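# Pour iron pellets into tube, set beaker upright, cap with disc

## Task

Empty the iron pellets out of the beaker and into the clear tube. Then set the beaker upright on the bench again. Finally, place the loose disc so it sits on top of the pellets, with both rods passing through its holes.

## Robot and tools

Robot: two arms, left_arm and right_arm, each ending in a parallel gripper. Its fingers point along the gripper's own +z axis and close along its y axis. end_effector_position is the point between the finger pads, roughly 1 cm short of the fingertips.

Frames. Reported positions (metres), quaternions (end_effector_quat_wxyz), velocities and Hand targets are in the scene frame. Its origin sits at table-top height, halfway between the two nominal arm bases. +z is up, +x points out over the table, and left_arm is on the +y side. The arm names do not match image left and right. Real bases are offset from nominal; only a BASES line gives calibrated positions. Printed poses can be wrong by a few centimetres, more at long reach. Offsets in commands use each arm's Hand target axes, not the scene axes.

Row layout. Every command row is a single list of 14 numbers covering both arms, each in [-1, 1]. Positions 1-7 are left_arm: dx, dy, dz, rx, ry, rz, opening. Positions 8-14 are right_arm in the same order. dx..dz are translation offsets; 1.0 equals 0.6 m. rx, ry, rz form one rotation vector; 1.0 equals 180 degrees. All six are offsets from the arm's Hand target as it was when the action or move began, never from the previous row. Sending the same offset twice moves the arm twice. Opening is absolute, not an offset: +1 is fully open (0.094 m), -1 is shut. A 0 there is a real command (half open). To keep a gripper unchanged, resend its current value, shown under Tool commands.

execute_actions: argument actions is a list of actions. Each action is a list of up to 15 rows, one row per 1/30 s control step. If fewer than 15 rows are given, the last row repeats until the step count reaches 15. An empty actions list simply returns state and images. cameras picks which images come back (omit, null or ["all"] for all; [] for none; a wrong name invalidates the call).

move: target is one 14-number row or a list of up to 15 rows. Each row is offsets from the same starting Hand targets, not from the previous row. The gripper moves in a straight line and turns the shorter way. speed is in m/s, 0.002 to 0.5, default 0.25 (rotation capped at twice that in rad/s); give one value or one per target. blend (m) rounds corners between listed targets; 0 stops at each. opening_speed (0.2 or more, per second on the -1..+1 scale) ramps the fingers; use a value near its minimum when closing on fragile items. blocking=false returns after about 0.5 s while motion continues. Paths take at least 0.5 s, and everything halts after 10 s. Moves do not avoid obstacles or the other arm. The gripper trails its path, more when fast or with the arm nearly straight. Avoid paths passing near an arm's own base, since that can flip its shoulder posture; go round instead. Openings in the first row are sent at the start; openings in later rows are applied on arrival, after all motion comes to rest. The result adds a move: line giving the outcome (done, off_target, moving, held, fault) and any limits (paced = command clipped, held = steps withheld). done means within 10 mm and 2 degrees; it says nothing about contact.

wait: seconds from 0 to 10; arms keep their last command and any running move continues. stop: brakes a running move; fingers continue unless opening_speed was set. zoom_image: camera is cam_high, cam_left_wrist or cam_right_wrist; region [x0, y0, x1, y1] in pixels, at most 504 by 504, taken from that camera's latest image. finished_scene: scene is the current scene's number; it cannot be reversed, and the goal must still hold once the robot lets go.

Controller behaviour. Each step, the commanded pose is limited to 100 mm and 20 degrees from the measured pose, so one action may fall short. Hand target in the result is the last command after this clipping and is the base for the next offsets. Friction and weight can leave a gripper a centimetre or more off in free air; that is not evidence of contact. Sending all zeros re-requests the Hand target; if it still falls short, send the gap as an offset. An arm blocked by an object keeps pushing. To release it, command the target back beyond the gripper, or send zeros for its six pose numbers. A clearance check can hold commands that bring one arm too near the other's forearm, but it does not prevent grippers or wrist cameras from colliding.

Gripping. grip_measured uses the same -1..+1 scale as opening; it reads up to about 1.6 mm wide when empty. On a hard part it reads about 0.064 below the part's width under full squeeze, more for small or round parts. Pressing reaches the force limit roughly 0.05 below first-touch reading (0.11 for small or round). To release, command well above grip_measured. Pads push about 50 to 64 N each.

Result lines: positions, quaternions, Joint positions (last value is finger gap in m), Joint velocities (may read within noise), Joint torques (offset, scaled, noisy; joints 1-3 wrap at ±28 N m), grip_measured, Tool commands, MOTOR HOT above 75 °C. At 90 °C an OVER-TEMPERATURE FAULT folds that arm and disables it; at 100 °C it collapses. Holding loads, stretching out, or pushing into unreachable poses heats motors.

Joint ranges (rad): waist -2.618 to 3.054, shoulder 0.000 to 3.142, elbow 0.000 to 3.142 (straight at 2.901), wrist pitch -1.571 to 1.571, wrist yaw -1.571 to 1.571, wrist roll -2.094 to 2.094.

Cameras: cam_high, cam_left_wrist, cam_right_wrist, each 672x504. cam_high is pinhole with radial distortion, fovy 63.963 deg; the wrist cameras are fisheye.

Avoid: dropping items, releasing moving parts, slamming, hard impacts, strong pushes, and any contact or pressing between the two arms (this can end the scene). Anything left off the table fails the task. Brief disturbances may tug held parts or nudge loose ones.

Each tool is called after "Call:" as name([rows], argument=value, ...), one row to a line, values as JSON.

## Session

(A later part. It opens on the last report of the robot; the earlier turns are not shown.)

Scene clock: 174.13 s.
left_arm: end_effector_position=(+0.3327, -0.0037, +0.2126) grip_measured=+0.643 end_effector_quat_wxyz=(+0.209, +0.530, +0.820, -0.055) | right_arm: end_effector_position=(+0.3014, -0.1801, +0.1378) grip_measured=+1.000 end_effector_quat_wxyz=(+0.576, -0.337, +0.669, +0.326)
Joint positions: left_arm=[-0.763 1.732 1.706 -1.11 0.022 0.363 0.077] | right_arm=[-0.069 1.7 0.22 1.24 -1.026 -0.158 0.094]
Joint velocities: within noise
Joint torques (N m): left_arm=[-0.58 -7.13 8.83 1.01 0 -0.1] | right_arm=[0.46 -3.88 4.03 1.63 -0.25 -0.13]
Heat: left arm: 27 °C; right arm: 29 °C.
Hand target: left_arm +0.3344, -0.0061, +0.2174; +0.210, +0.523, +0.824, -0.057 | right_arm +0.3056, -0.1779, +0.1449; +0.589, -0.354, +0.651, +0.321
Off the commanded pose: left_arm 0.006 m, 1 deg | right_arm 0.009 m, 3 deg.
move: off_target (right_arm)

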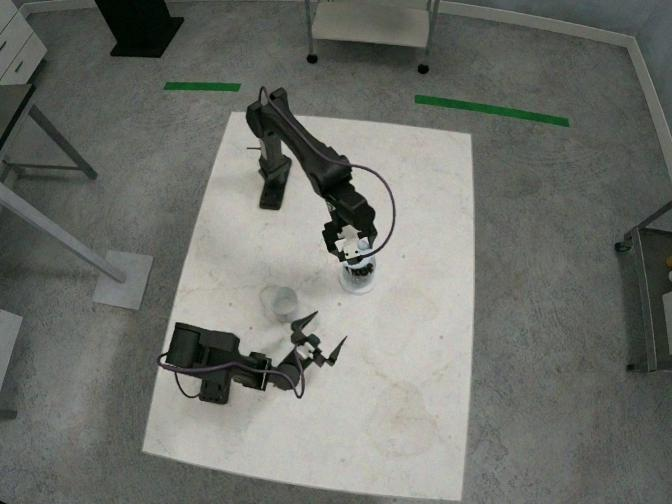

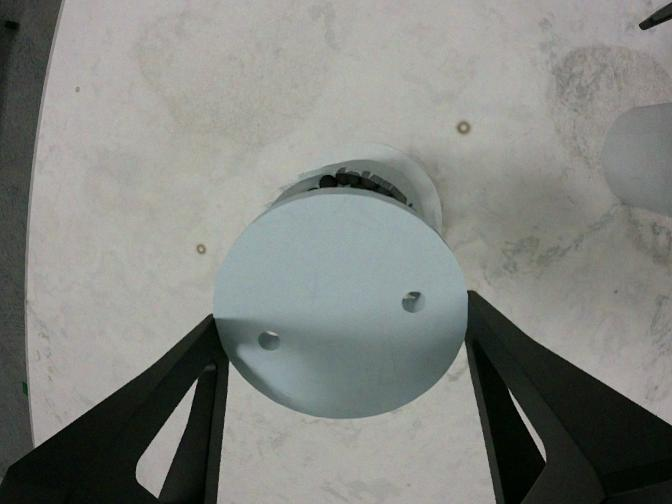

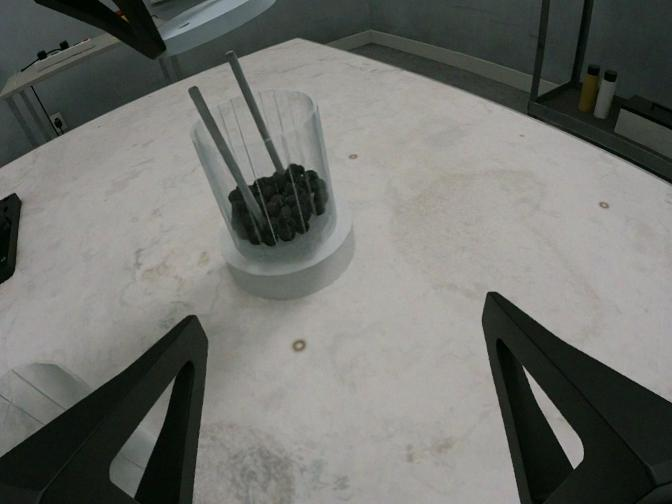

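Call:
move(target=[0.0373,-0.0117,0.0173,0.0051,0.0087,0.0074,0.45,0,0,0,0,0,0,1.0], speed=0.08)

Call:
zoom_image(camera="cam_right_wrist", region=[110, 0, 270, 120])

Call:
zoom_image(camera="cam_left_wrist", region=[240, 270, 440, 370])

Scene clock: 177.93 s.
left_arm: end_effector_position=(+0.3233, +0.0072, +0.1845) grip_measured=+0.643 end_effector_quat_wxyz=(+0.172, +0.534, +0.827, -0.045) | right_arm: end_effector_position=(+0.3014, -0.1801, +0.1378) grip_measured=+1.000 end_effector_quat_wxyz=(+0.576, -0.337, +0.669, +0.326)
Joint positions: left_arm=[-0.761 1.732 1.623 -1.105 0.019 0.366 0.077] | right_arm=[-0.069 1.7 0.22 1.24 -1.026 -0.158 0.094]
Joint velocities: within noise
Joint torques (N m): left_arm=[-0.09 -12.01 5.29 1.23 0.08 0.07] | right_arm=[0.53 -3.93 4.1 1.65 -0.24 -0.14]
Heat: left arm: 27 °C; right arm: 29 °C.
Hand target: left_arm +0.3230, +0.0062, +0.1981; +0.195, +0.535, +0.821, -0.054 | right_arm +0.3056, -0.1779, +0.1449; +0.589, -0.354, +0.651, +0.321
Off the commanded pose: left_arm 0.014 m, 3 deg | right_arm 0.009 m, 3 deg.
move: off_target (left_arm, right_arm)

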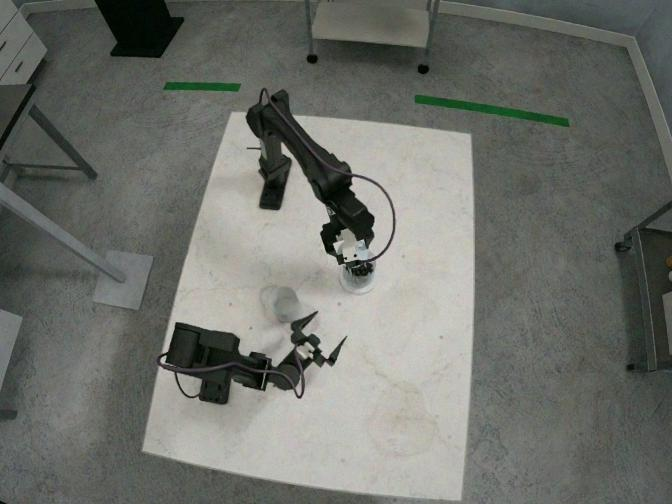

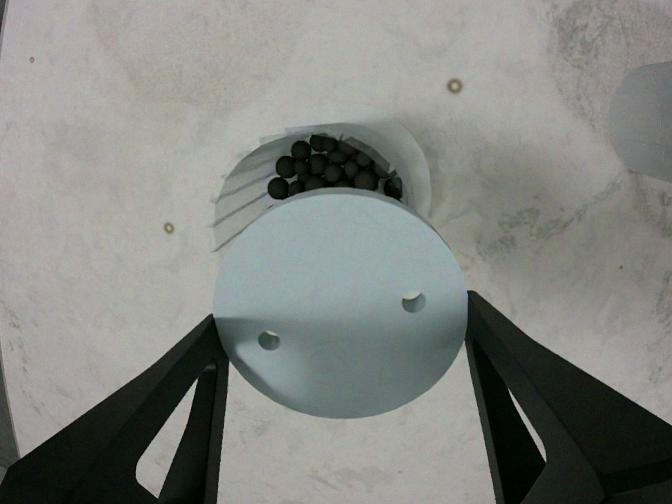

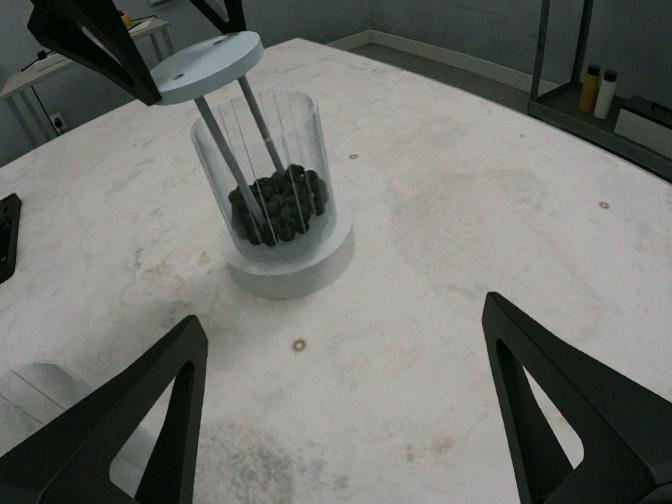

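Scaled by 3.150 from the camera's 672x504 image, which has a finer 960x720 frame.

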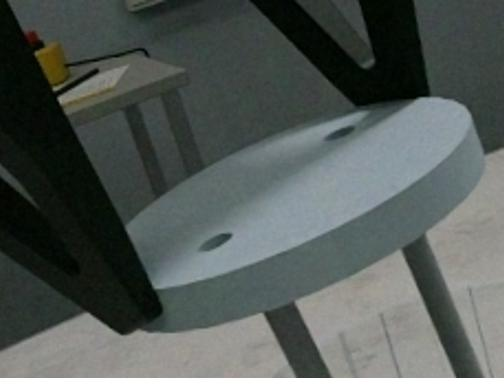

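Scaled by 2.520 from the camera's 672x504 image, which has a finer 960x720 frame.

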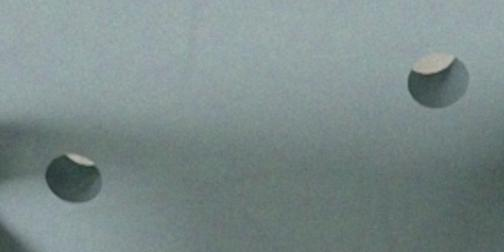

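Call:
move([
  [-0.0165,0.0097,-0.0210,-0.0028,-0.0100,0,0.45,0,0,0,0,0,0,1.0],
  [-0.0080,0.0070,-0.0003,-0.0028,-0.0100,0,0.45,0,0,0,0,0,0,1.0],
], speed=[0.08,0.06])

Call:
zoom_image(camera="cam_right_wrist", region=[110, 0, 270, 120])

Call:
zoom_image(camera="cam_left_wrist", region=[240, 270, 440, 370])

Scene clock: 186.97 s.
left_arm: end_effector_position=(+0.3251, +0.0055, +0.1847) grip_measured=+0.643 end_effector_quat_wxyz=(+0.180, +0.534, +0.825, -0.048) | right_arm: end_effector_position=(+0.3014, -0.1801, +0.1378) grip_measured=+1.000 end_effector_quat_wxyz=(+0.576, -0.337, +0.669, +0.326)
Joint positions: left_arm=[-0.759 1.726 1.611 -1.082 0.022 0.368 0.077] | right_arm=[-0.069 1.7 0.22 1.24 -1.026 -0.158 0.094]
Joint velocities: within noise
Joint torques (N m): left_arm=[0.96 -12.27 5.61 1.37 0.13 0.08] | right_arm=[0.51 -3.93 4.22 1.65 -0.24 -0.13]
Heat: left arm: 27 °C; right arm: 29 °C.
Hand target: left_arm +0.3284, +0.0039, +0.2006; +0.210, +0.533, +0.818, -0.059 | right_arm +0.3056, -0.1779, +0.1449; +0.589, -0.354, +0.651, +0.321
Off the commanded pose: left_arm 0.016 m, 4 deg | right_arm 0.009 m, 3 deg.
move: off_target (left_arm, right_arm)

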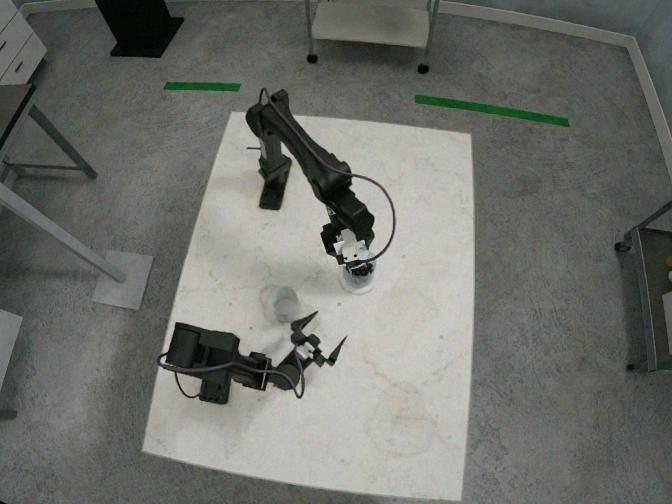

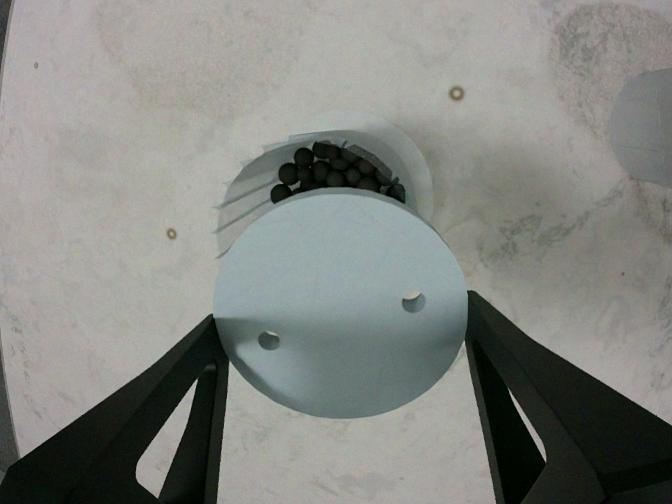

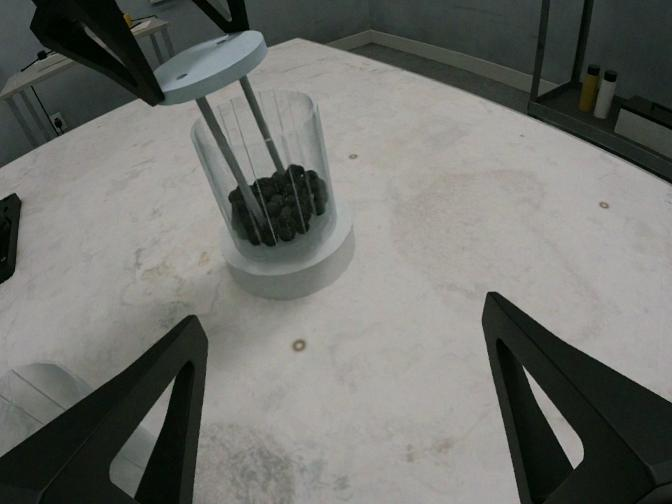

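Scaled by 3.150 from the camera's 672x504 image, which has a finer 960x720 frame.

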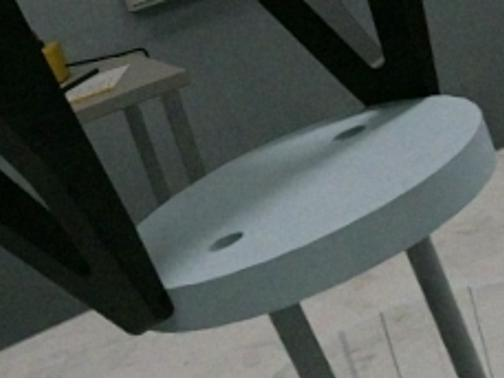

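Scaled by 2.520 from the camera's 672x504 image, which has a finer 960x720 frame.

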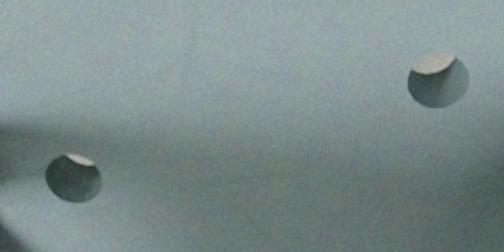

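Call:
zoom_image(camera="cam_left_wrist", region=[200, 100, 320, 270])

Call:
zoom_image(camera="cam_left_wrist", region=[310, 90, 450, 270])

Scaled by 2.965 from the camera's 672x504 image, which has a finer 960x720 frame.

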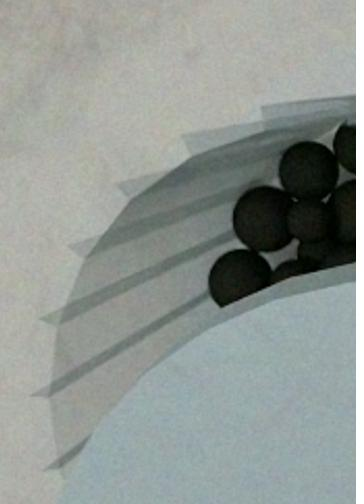

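Scaled by 2.800 from the camera's 672x504 image, which has a finer 960x720 frame.

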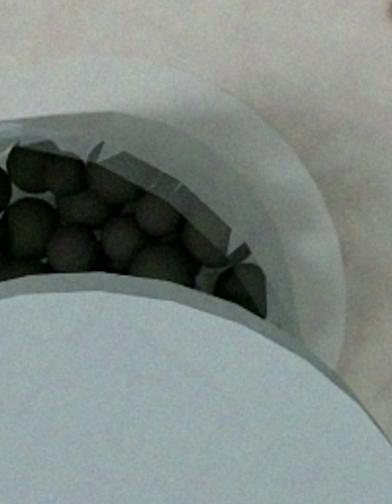

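Call:
move([
  [-0.0090,0.0177,-0.0195,0,-0.0044,0,0.45,0,0,0,0,0,0,1.0],
  [0.0012,0.0007,0.0143,0,-0.0044,0,0.45,0,0,0,0,0,0,1.0],
], speed=[0.08,0.06])

Call:
zoom_image(camera="cam_right_wrist", region=[110, 0, 270, 120])

Call:
zoom_image(camera="cam_left_wrist", region=[240, 270, 440, 370])

Scene clock: 193.60 s.
left_arm: end_effector_position=(+0.3360, +0.0075, +0.1845) grip_measured=+0.643 end_effector_quat_wxyz=(+0.200, +0.527, +0.824, -0.054) | right_arm: end_effector_position=(+0.3014, -0.1801, +0.1378) grip_measured=+1.000 end_effector_quat_wxyz=(+0.576, -0.337, +0.669, +0.326)
Joint positions: left_arm=[-0.732 1.71 1.576 -1.019 0.034 0.383 0.077] | right_arm=[-0.069 1.7 0.22 1.24 -1.026 -0.158 0.094]
Joint velocities: within noise
Joint torques (N m): left_arm=[-1.05 -10.96 5.38 1.31 0.1 -0.03] | right_arm=[0.64 -3.88 4.18 1.67 -0.27 -0.11]
Heat: left arm: 28 °C; right arm: 29 °C.
Hand target: left_arm +0.3309, +0.0020, +0.1926; +0.216, +0.532, +0.816, -0.063 | right_arm +0.3056, -0.1779, +0.1449; +0.589, -0.354, +0.651, +0.321
Off the commanded pose: left_arm 0.011 m, 2 deg | right_arm 0.009 m, 3 deg.
move: off_target (left_arm, right_arm)

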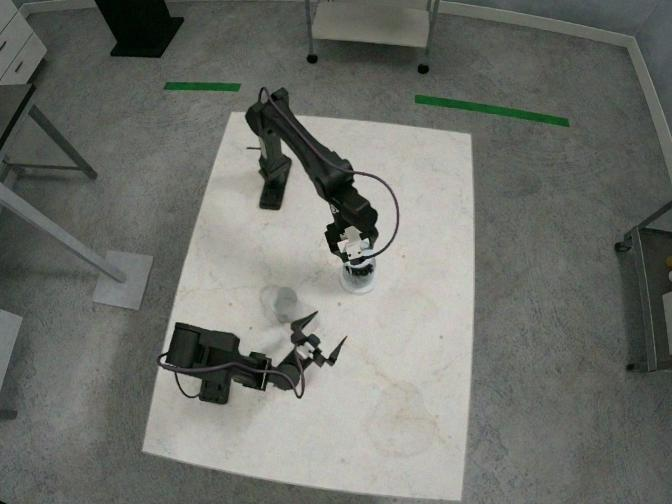

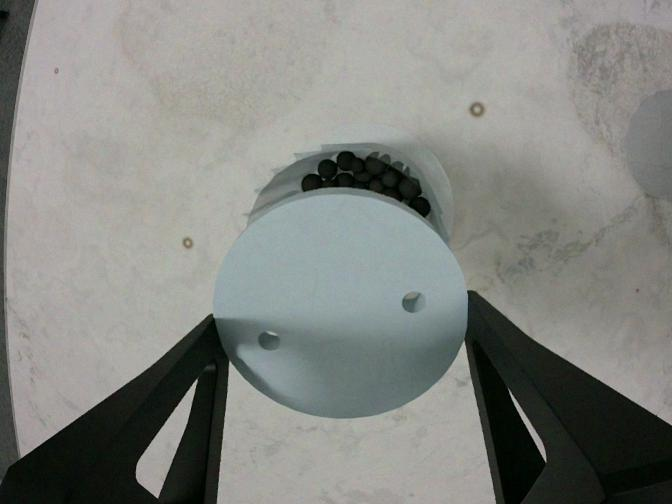

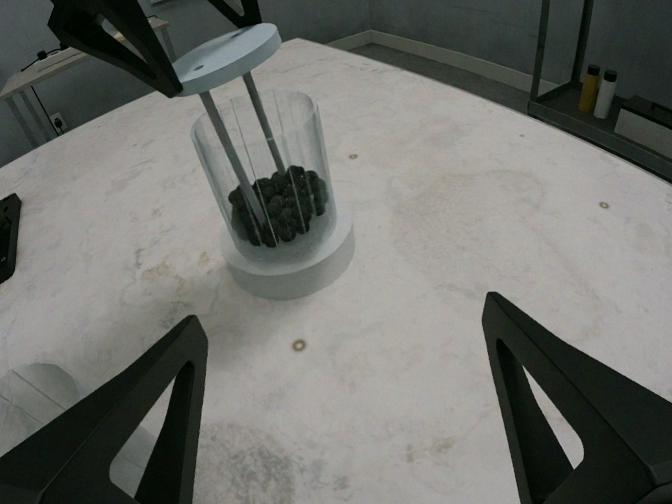

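Scaled by 3.150 from the camera's 672x504 image, which has a finer 960x720 frame.

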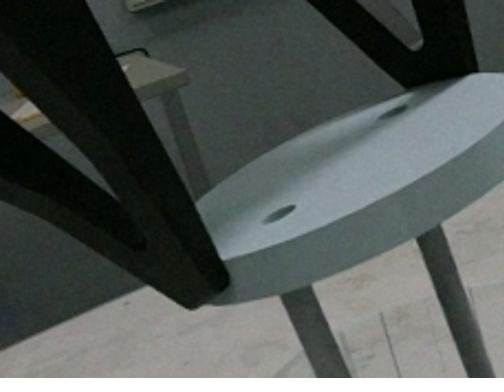

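Scaled by 2.520 from the camera's 672x504 image, which has a finer 960x720 frame.

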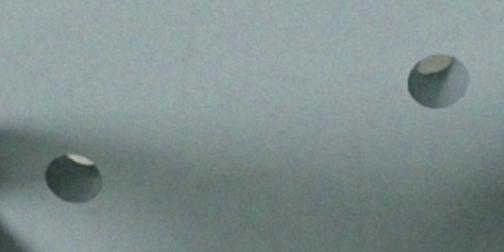

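Call:
move([
  [-0.0140,0.0042,-0.0299,0,0.0087,0,0.45,0,0,0,0,0,0,1.0],
  [-0.0140,-0.0090,-0.0318,0,0.0087,0,0.45,0,0,0,0,0,0,1.0],
], speed=[0.1,0.06], blend=[0.003,0])

Call:
zoom_image(camera="cam_right_wrist", region=[110, 0, 270, 120])

Scene clock: 199.17 s.
left_arm: end_effector_position=(+0.3242, -0.0006, +0.2053) grip_measured=+0.643 end_effector_quat_wxyz=(+0.201, +0.540, +0.815, -0.053) | right_arm: end_effector_position=(+0.3014, -0.1801, +0.1378) grip_measured=+1.000 end_effector_quat_wxyz=(+0.576, -0.337, +0.669, +0.326)
Joint positions: left_arm=[-0.772 1.71 1.658 -1.1 0.022 0.377 0.077] | right_arm=[-0.069 1.7 0.22 1.24 -1.026 -0.158 0.094]
Joint velocities: within noise
Joint torques (N m): left_arm=[-0.36 -8.54 7.8 0.96 0.05 -0.18] | right_arm=[0.57 -3.85 4.1 1.63 -0.25 -0.09]
Heat: left arm: 27 °C; right arm: 29 °C.
Hand target: left_arm +0.3235, -0.0011, +0.2125; +0.205, +0.533, +0.819, -0.055 | right_arm +0.3056, -0.1779, +0.1449; +0.589, -0.354, +0.651, +0.321
Off the commanded pose: left_arm 0.007 m, 1 deg | right_arm 0.009 m, 3 deg.
move: off_target (right_arm)

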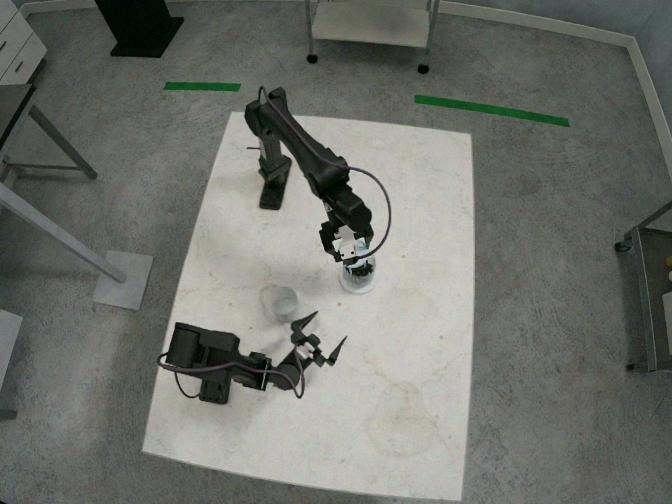

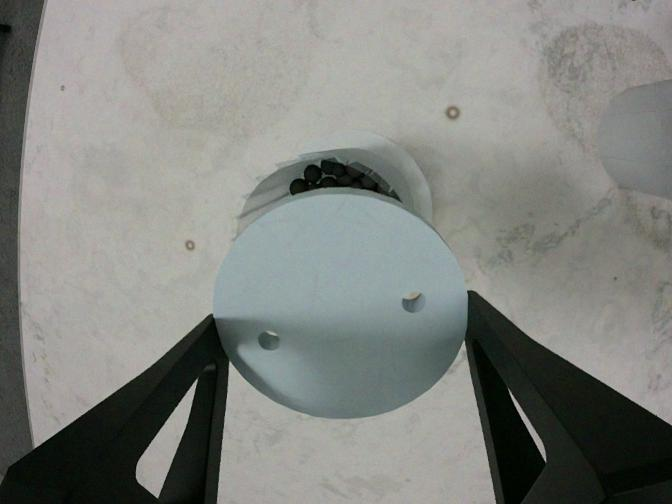

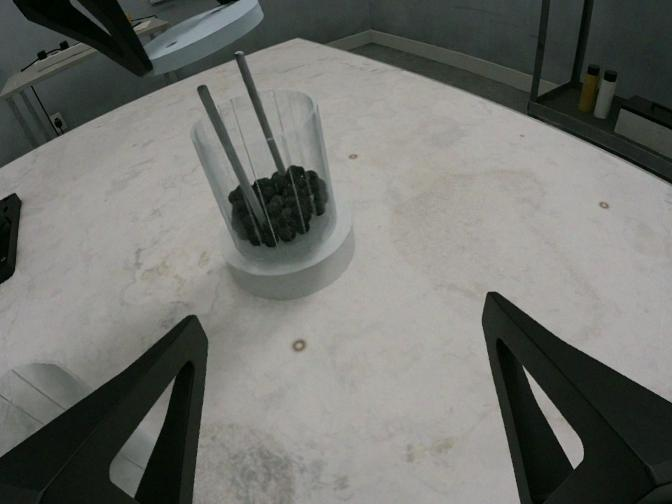

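Scaled by 3.150 from the camera's 672x504 image, which has a finer 960x720 frame.

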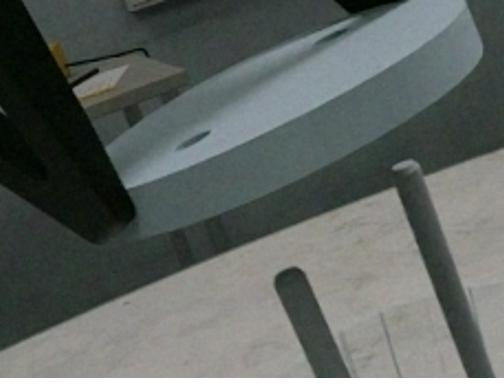

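Call:
zoom_image(camera="cam_right_wrist", region=[170, 40, 370, 310])

Scaled by 1.867 from the camera's 672x504 image, which has a finer 960x720 frame.

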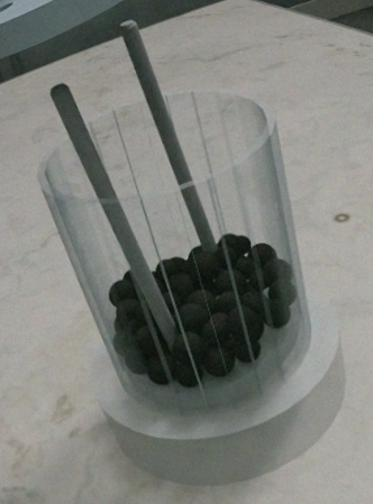

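Call:
move(target=[0.0608,0.0077,-0.0298,0,0,0,0.45,0,0,0,0,0,0,1.0], speed=0.15)

Call:
zoom_image(camera="cam_left_wrist", region=[220, 60, 460, 240])

Call:
zoom_image(camera="cam_right_wrist", region=[170, 40, 370, 310])

Scene clock: 205.27 s.
left_arm: end_effector_position=(+0.3162, +0.0349, +0.2043) grip_measured=+0.643 end_effector_quat_wxyz=(+0.195, +0.527, +0.826, -0.048) | right_arm: end_effector_position=(+0.3014, -0.1801, +0.1378) grip_measured=+1.000 end_effector_quat_wxyz=(+0.576, -0.337, +0.669, +0.326)
Joint positions: left_arm=[-0.717 1.606 1.546 -1.108 0.029 0.397 0.077] | right_arm=[-0.069 1.7 0.22 1.24 -1.026 -0.158 0.094]
Joint velocities: within noise
Joint torques (N m): left_arm=[0.31 -10.5 5.91 0.97 0.2 0.06] | right_arm=[0.58 -3.82 4.16 1.65 -0.25 -0.11]
Heat: left arm: 27 °C; right arm: 29 °C.
Hand target: left_arm +0.3100, +0.0375, +0.2150; +0.205, +0.533, +0.819, -0.055 | right_arm +0.3056, -0.1779, +0.1449; +0.589, -0.354, +0.651, +0.321
Off the commanded pose: left_arm 0.013 m, 2 deg | right_arm 0.009 m, 3 deg.
move: off_target (left_arm, right_arm)

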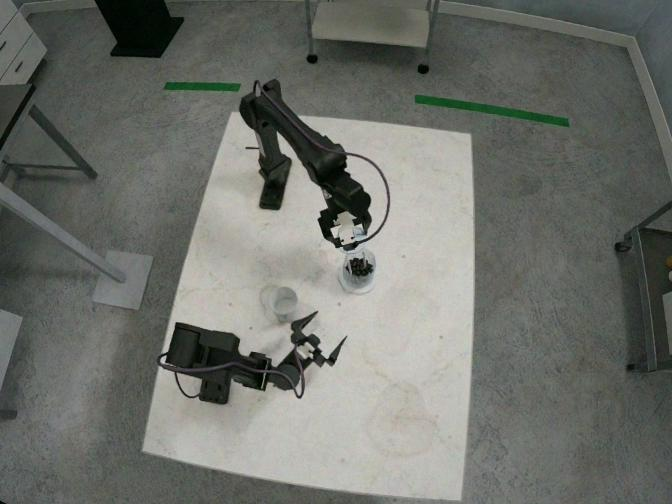

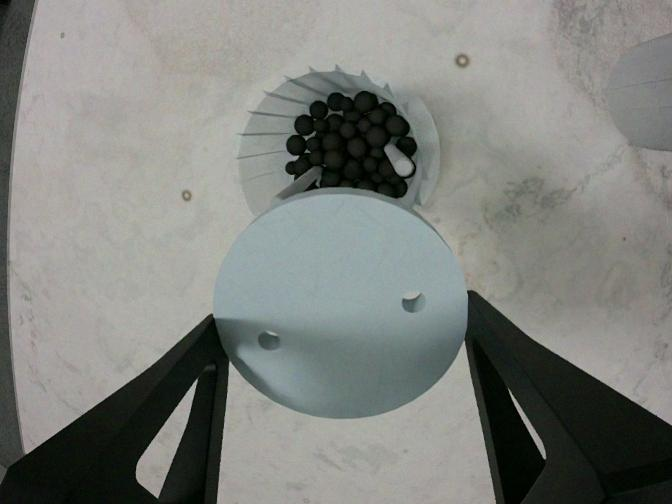

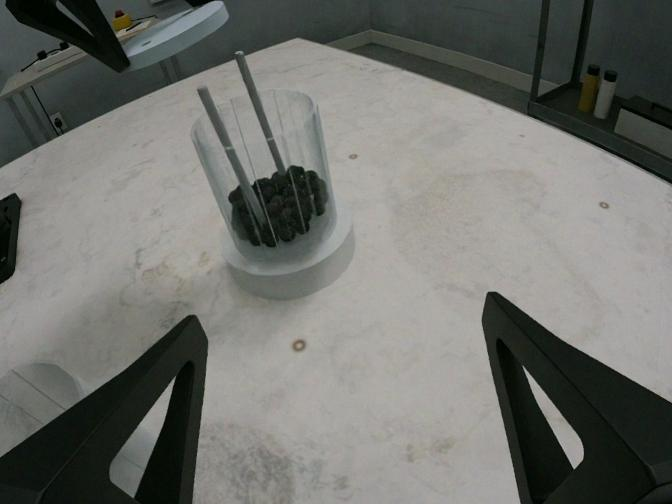

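Scaled by 2.100 from the camera's 672x504 image, which has a finer 960x720 frame.

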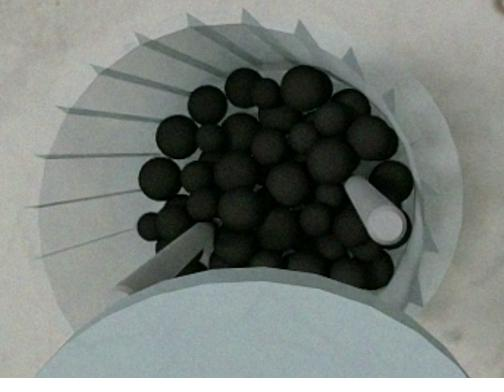

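Scaled by 1.867 from the camera's 672x504 image, which has a finer 960x720 frame.

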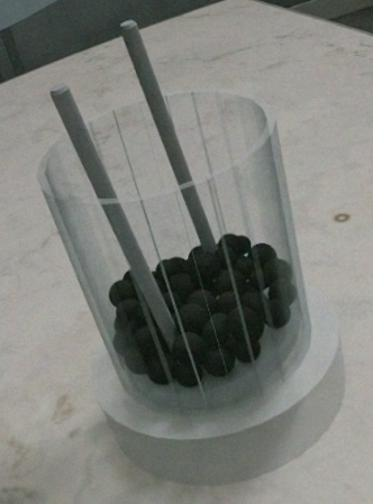

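Call:
move(target=[-0.0608,0.0057,0.0400,0.0144,0.0344,-0.0028,0.45,0,0,0,0,0,0,1.0], speed=0.12)

Call:
zoom_image(camera="cam_right_wrist", region=[130, 0, 310, 135])

Scene clock: 220.67 s.
left_arm: end_effector_position=(+0.3312, +0.0038, +0.2050) grip_measured=+0.643 end_effector_quat_wxyz=(+0.149, +0.542, +0.826, -0.043) | right_arm: end_effector_position=(+0.3014, -0.1801, +0.1378) grip_measured=+1.000 end_effector_quat_wxyz=(+0.576, -0.337, +0.669, +0.326)
Joint positions: left_arm=[-0.749 1.829 1.839 -1.272 0.029 0.392 0.077] | right_arm=[-0.069 1.7 0.22 1.24 -1.026 -0.158 0.094]
Joint velocities: within noise
Joint torques (N m): left_arm=[-0.55 -7.56 8.5 0.76 -0.02 -0.16] | right_arm=[0.64 -3.79 4.11 1.66 -0.24 -0.13]
Heat: left arm: 27 °C; right arm: 30 °C.
Hand target: left_arm +0.3324, +0.0005, +0.2080; +0.148, +0.536, +0.830, -0.046 | right_arm +0.3056, -0.1779, +0.1449; +0.589, -0.354, +0.651, +0.321
Off the commanded pose: left_arm 0.005 m, 1 deg | right_arm 0.009 m, 3 deg.
move: off_target (right_arm)

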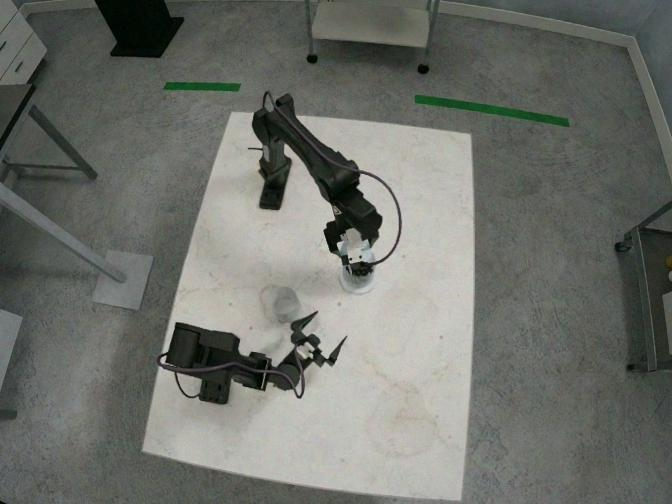

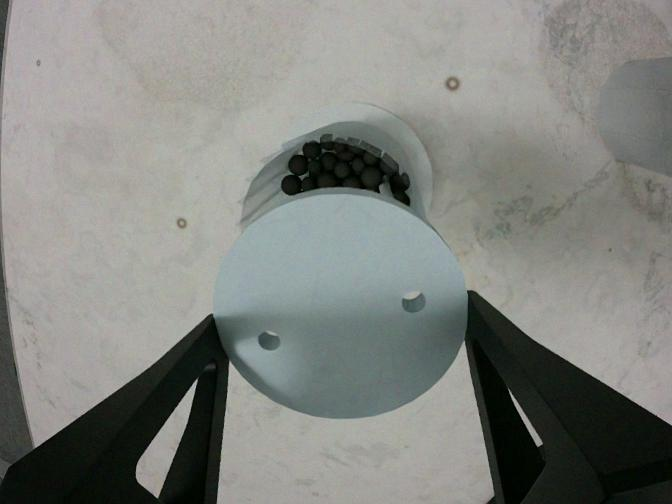

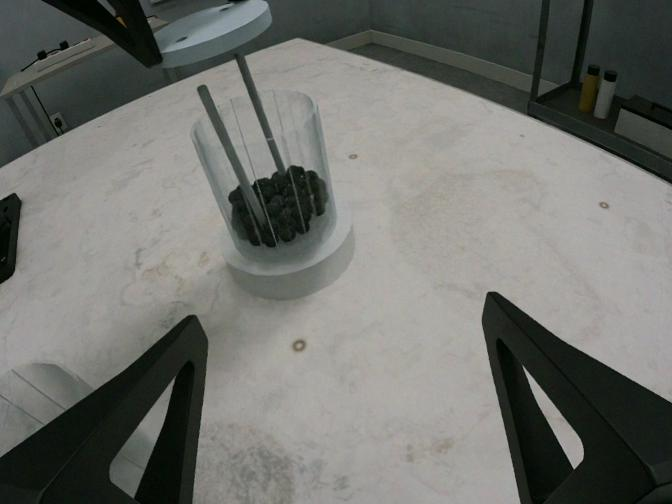

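Scaled by 2.800 from the camera's 672x504 image, which has a finer 960x720 frame.

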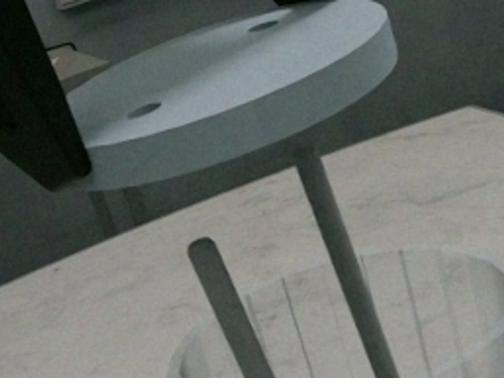

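Call:
zoom_image(camera="cam_left_wrist", region=[300, 110, 450, 230])

Call:
zoom_image(camera="cam_left_wrist", region=[240, 270, 440, 370])

Scaled by 3.360 from the camera's 672x504 image, which has a finer 960x720 frame.

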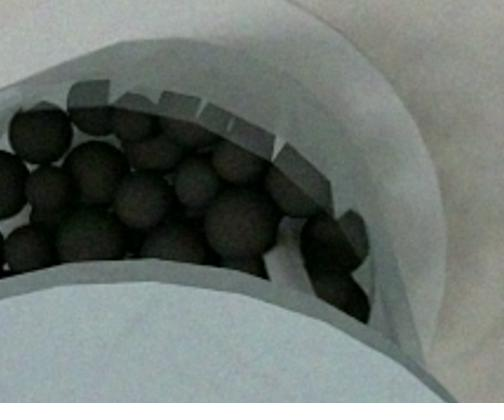

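Scaled by 2.520 from the camera's 672x504 image, which has a finer 960x720 frame.

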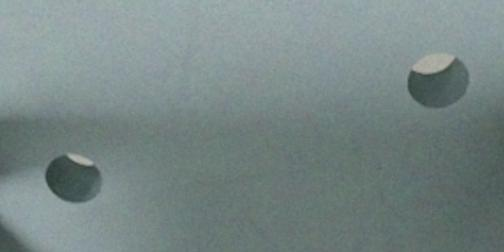

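Call:
move(target=[-0.0056,-0.0088,0.0009,0,0,0,0.45,0,0,0,0,0,0,1.0], speed=0.06, cameras=["cam_right_wrist"])

Scene clock: 231.47 s.
left_arm: end_effector_position=(+0.3272, -0.0016, +0.2073) grip_measured=+0.643 end_effector_quat_wxyz=(+0.151, +0.542, +0.825, -0.045) | right_arm: end_effector_position=(+0.3014, -0.1801, +0.1378) grip_measured=+1.000 end_effector_quat_wxyz=(+0.576, -0.337, +0.669, +0.326)
Joint positions: left_arm=[-0.766 1.829 1.847 -1.274 0.028 0.375 0.077] | right_arm=[-0.069 1.7 0.22 1.24 -1.026 -0.158 0.094]
Joint velocities: within noise
Joint torques (N m): left_arm=[-0.69 -7.28 8.51 0.76 0.06 -0.15] | right_arm=[0.61 -3.9 4.08 1.65 -0.23 -0.11]
Heat: left arm: 26 °C; right arm: 30 °C.
Hand target: left_arm +0.3290, -0.0048, +0.2080; +0.148, +0.536, +0.830, -0.046 | right_arm +0.3056, -0.1779, +0.1449; +0.589, -0.354, +0.651, +0.321
Off the commanded pose: left_arm 0.004 m, 1 deg | right_arm 0.009 m, 3 deg.
move: off_target (right_arm)
Images, in order (width x height): cam_right_wrist 672x504.

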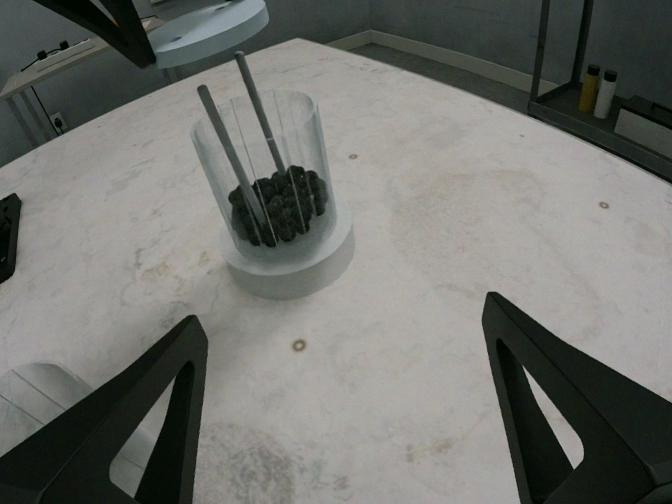

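Call:
move(target=[-0.0001, 0.00955, 0.0026, 0, 0, 0, 0.45, 0, 0, 0, 0, 0, 0, 1.0], speed=0.06, cameras=["cam_right_wrist", "cam_left_wrist"])

Scene clock: 236.50 s.
left_arm: end_effector_position=(+0.3288, -0.0032, +0.2054) grip_measured=+0.643 end_effector_quat_wxyz=(+0.149, +0.542, +0.826, -0.045) | right_arm: end_effector_position=(+0.3014, -0.1801, +0.1378) grip_measured=+1.000 end_effector_quat_wxyz=(+0.576, -0.337, +0.669, +0.326)
Joint positions: left_arm=[-0.766 1.841 1.856 -1.275 0.028 0.375 0.077] | right_arm=[-0.069 1.7 0.22 1.24 -1.026 -0.158 0.094]
Joint velocities: within noise
Joint torques (N m): left_arm=[0.72 -7.61 8.66 0.83 0.01 -0.03] | right_arm=[0.47 -3.81 4.18 1.66 -0.24 -0.1]
Heat: left arm: 26 °C; right arm: 30 °C.
Hand target: left_arm +0.3345, -0.0028, +0.2070; +0.148, +0.536, +0.830, -0.046 | right_arm +0.3056, -0.1779, +0.1449; +0.589, -0.354, +0.651, +0.321
Off the commanded pose: left_arm 0.006 m, 1 deg | right_arm 0.009 m, 3 deg.
move: off_target (right_arm)
Images, in order (width x height): cam_left_wrist 672x504, cam_right_wrist 672x504.

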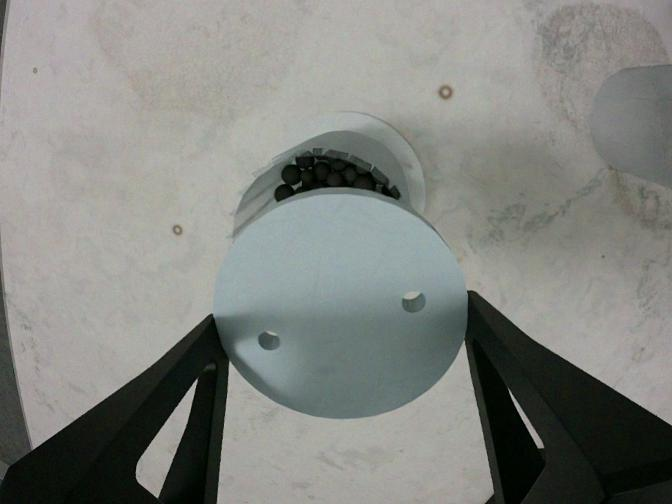

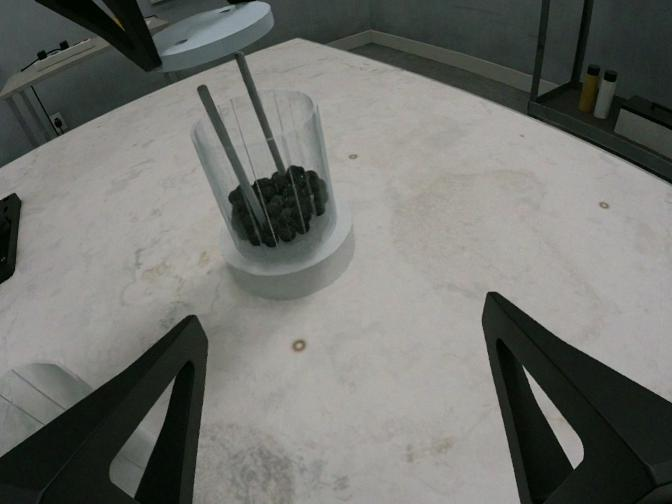

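Call:
move(target=[0.00245, 0.00625, -0.0002, 0, 0, 0, 0.45, 0, 0, 0, 0, 0, 0, 1.0], speed=0.06, cameras=["cam_right_wrist"])

Scene clock: 238.27 s.
left_arm: end_effector_position=(+0.3345, +0.0026, +0.2054) grip_measured=+0.643 end_effector_quat_wxyz=(+0.149, +0.534, +0.831, -0.043) | right_arm: end_effector_position=(+0.3014, -0.1801, +0.1378) grip_measured=+1.000 end_effector_quat_wxyz=(+0.576, -0.337, +0.669, +0.326)
Joint positions: left_arm=[-0.746 1.841 1.856 -1.275 0.028 0.375 0.077] | right_arm=[-0.069 1.7 0.22 1.24 -1.026 -0.158 0.094]
Joint velocities: within noise
Joint torques (N m): left_arm=[0.65 -7.57 8.51 0.83 0.12 0.03] | right_arm=[0.66 -3.88 4.12 1.65 -0.25 -0.14]
Heat: left arm: 26 °C; right arm: 30 °C.
Hand target: left_arm +0.3373, +0.0001, +0.2070; +0.148, +0.536, +0.830, -0.046 | right_arm +0.3056, -0.1779, +0.1449; +0.589, -0.354, +0.651, +0.321
Off the commanded pose: left_arm 0.004 m, 0 deg | right_arm 0.009 m, 3 deg.
move: off_target (right_arm)
Images, in order (width x height): cam_right_wrist 672x504.

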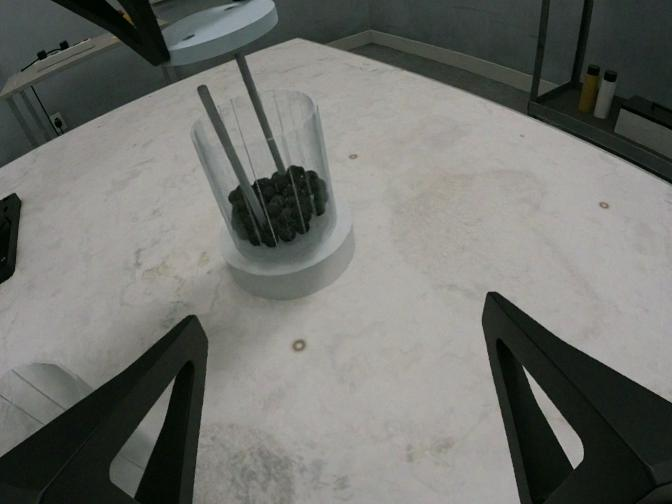

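Call:
move([
  [-0.00803, -0.02011, 0.00075, 0, 0, 0, 0.45, 0, 0, 0, 0, 0, 0, 1.0],
  [-0.00328, -0.0082, 0.0003, 0, 0, 0, 0.45, 0, 0, 0, 0, 0, 0, 1.0],
], speed=0.06, cameras=["cam_right_wrist"])

Scene clock: 240.33 s.
left_arm: end_effector_position=(+0.3305, -0.0015, +0.2054) grip_measured=+0.643 end_effector_quat_wxyz=(+0.149, +0.538, +0.828, -0.043) | right_arm: end_effector_position=(+0.3014, -0.1801, +0.1378) grip_measured=+1.000 end_effector_quat_wxyz=(+0.576, -0.337, +0.669, +0.326)
Joint positions: left_arm=[-0.761 1.841 1.856 -1.275 0.025 0.371 0.077] | right_arm=[-0.069 1.7 0.22 1.24 -1.026 -0.158 0.094]
Joint velocities: within noise
Joint torques (N m): left_arm=[0.61 -7.65 8.7 0.81 0.02 -0.03] | right_arm=[0.53 -3.84 4.14 1.65 -0.23 -0.11]
Heat: left arm: 27 °C; right arm: 30 °C.
Hand target: left_arm +0.3336, -0.0038, +0.2070; +0.148, +0.536, +0.830, -0.046 | right_arm +0.3056, -0.1779, +0.1449; +0.589, -0.354, +0.651, +0.321
Off the commanded pose: left_arm 0.004 m, 0 deg | right_arm 0.009 m, 3 deg.
move: off_target (right_arm)
Images, in order (width x height): cam_right_wrist 672x504.

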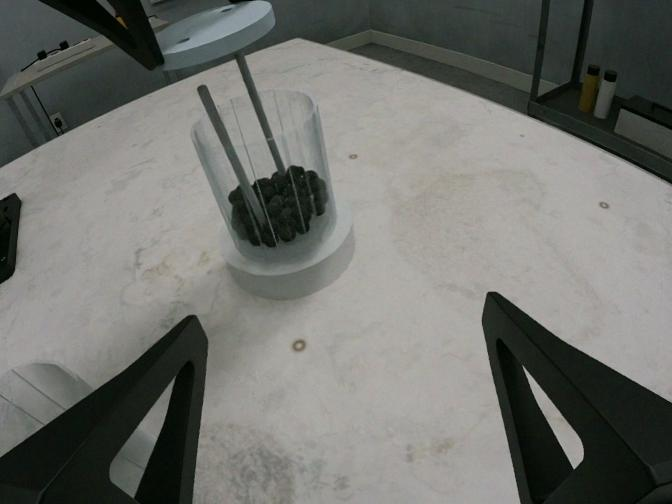

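Call:
zoom_image(camera="cam_right_wrist", region=[140, 0, 308, 126])

Scaled by 3.000 from the camera's 672x504 image, which has a finer 960x720 frame.

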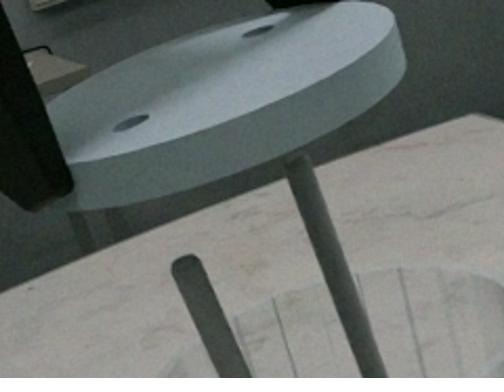

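Call:
move(target=[0.00302, 0.00193, 0.00973, 0, 0, 0, 0.45, 0, 0, 0, 0, 0, 0, 1.0], speed=0.05, cameras=["cam_right_wrist"])

Scene clock: 244.83 s.
left_arm: end_effector_position=(+0.3305, -0.0015, +0.2054) grip_measured=+0.643 end_effector_quat_wxyz=(+0.149, +0.538, +0.828, -0.043) | right_arm: end_effector_position=(+0.3014, -0.1801, +0.1378) grip_measured=+1.000 end_effector_quat_wxyz=(+0.576, -0.337, +0.669, +0.326)
Joint positions: left_arm=[-0.761 1.841 1.856 -1.275 0.025 0.371 0.077] | right_arm=[-0.069 1.7 0.22 1.24 -1.026 -0.158 0.094]
Joint velocities: within noise
Joint torques (N m): left_arm=[0.77 -7.99 6.06 1.06 0.1 0.04] | right_arm=[0.55 -3.81 4.12 1.67 -0.21 -0.13]
Heat: left arm: 27 °C; right arm: 30 °C.
Hand target: left_arm +0.3351, -0.0031, +0.2010; +0.148, +0.536, +0.830, -0.046 | right_arm +0.3056, -0.1779, +0.1449; +0.589, -0.354, +0.651, +0.321
Off the commanded pose: left_arm 0.007 m, 0 deg | right_arm 0.009 m, 3 deg.
move: off_target (right_arm)
Images, in order (width x height): cam_right_wrist 672x504.

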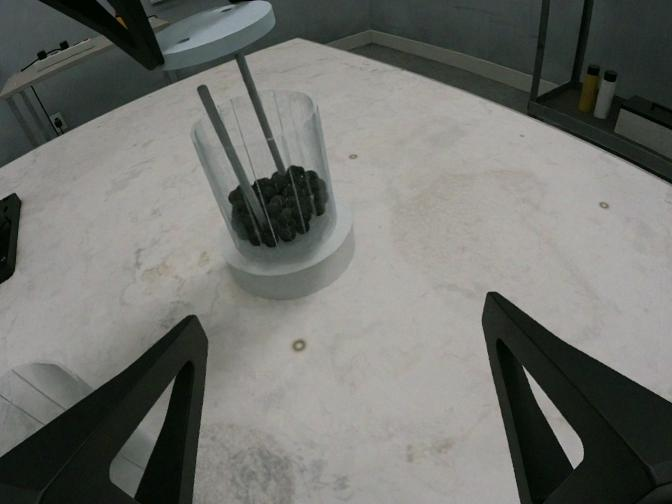

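Call:
move(target=[0.0032, 0.0015, 0.01, 0, 0, 0, 0.45, 0, 0, 0, 0, 0, 0, 1.0], speed=0.05, cameras=["cam_right_wrist"])

Scene clock: 246.07 s.
left_arm: end_effector_position=(+0.3280, +0.0010, +0.1974) grip_measured=+0.643 end_effector_quat_wxyz=(+0.139, +0.539, +0.830, -0.041) | right_arm: end_effector_position=(+0.3014, -0.1801, +0.1378) grip_measured=+1.000 end_effector_quat_wxyz=(+0.576, -0.337, +0.669, +0.326)
Joint positions: left_arm=[-0.761 1.841 1.83 -1.271 0.025 0.371 0.077] | right_arm=[-0.069 1.7 0.22 1.24 -1.026 -0.158 0.094]
Joint velocities: within noise
Joint torques (N m): left_arm=[0.73 -8.44 5.64 1.23 0.08 0.06] | right_arm=[0.53 -3.85 4.11 1.63 -0.23 -0.11]
Heat: left arm: 27 °C; right arm: 30 °C.
Hand target: left_arm +0.3364, -0.0024, +0.1948; +0.148, +0.536, +0.830, -0.046 | right_arm +0.3056, -0.1779, +0.1449; +0.589, -0.354, +0.651, +0.321
Off the commanded pose: left_arm 0.009 m, 1 deg | right_arm 0.009 m, 3 deg.
move: off_target (right_arm)
Images, in order (width x height): cam_right_wrist 672x504.

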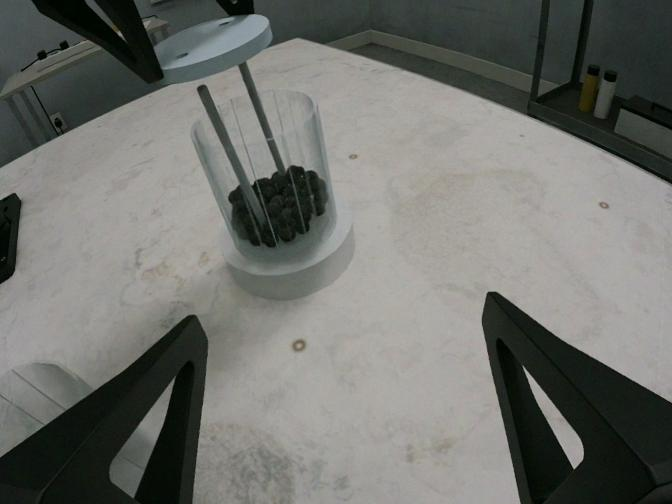

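Call:
move([
  [-0.01063, -0.01518, 0.00373, 0, 0, 0, 0.45, 0, 0, 0, 0, 0, 0, 1.0],
  [-0.00385, -0.00092, 0.00637, 0, 0, 0, 0.45, 0, 0, 0, 0, 0, 0, 1.0],
], speed=0.06, cameras=["cam_right_wrist"])

Scene clock: 249.27 s.
left_arm: end_effector_position=(+0.3289, -0.0017, +0.1982) grip_measured=+0.643 end_effector_quat_wxyz=(+0.144, +0.539, +0.829, -0.042) | right_arm: end_effector_position=(+0.3014, -0.1801, +0.1378) grip_measured=+1.000 end_effector_quat_wxyz=(+0.576, -0.337, +0.669, +0.326)
Joint positions: left_arm=[-0.764 1.841 1.83 -1.26 0.025 0.369 0.077] | right_arm=[-0.069 1.7 0.22 1.24 -1.026 -0.158 0.094]
Joint velocities: within noise
Joint torques (N m): left_arm=[1.1 -7.43 5.67 1.22 0.06 0.04] | right_arm=[0.64 -3.78 4.11 1.67 -0.27 -0.13]
Heat: left arm: 26 °C; right arm: 30 °C.
Hand target: left_arm +0.3375, -0.0056, +0.1918; +0.148, +0.536, +0.830, -0.046 | right_arm +0.3056, -0.1779, +0.1449; +0.589, -0.354, +0.651, +0.321
Off the commanded pose: left_arm 0.011 m, 1 deg | right_arm 0.009 m, 3 deg.
move: off_target (left_arm, right_arm)
Images, in order (width x height): cam_right_wrist 672x504.

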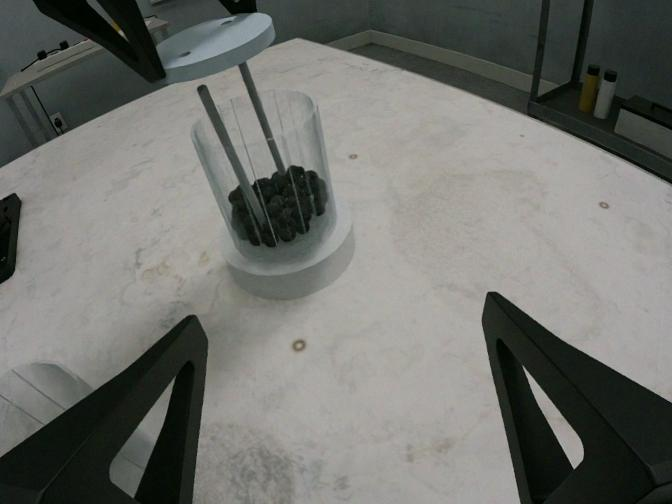

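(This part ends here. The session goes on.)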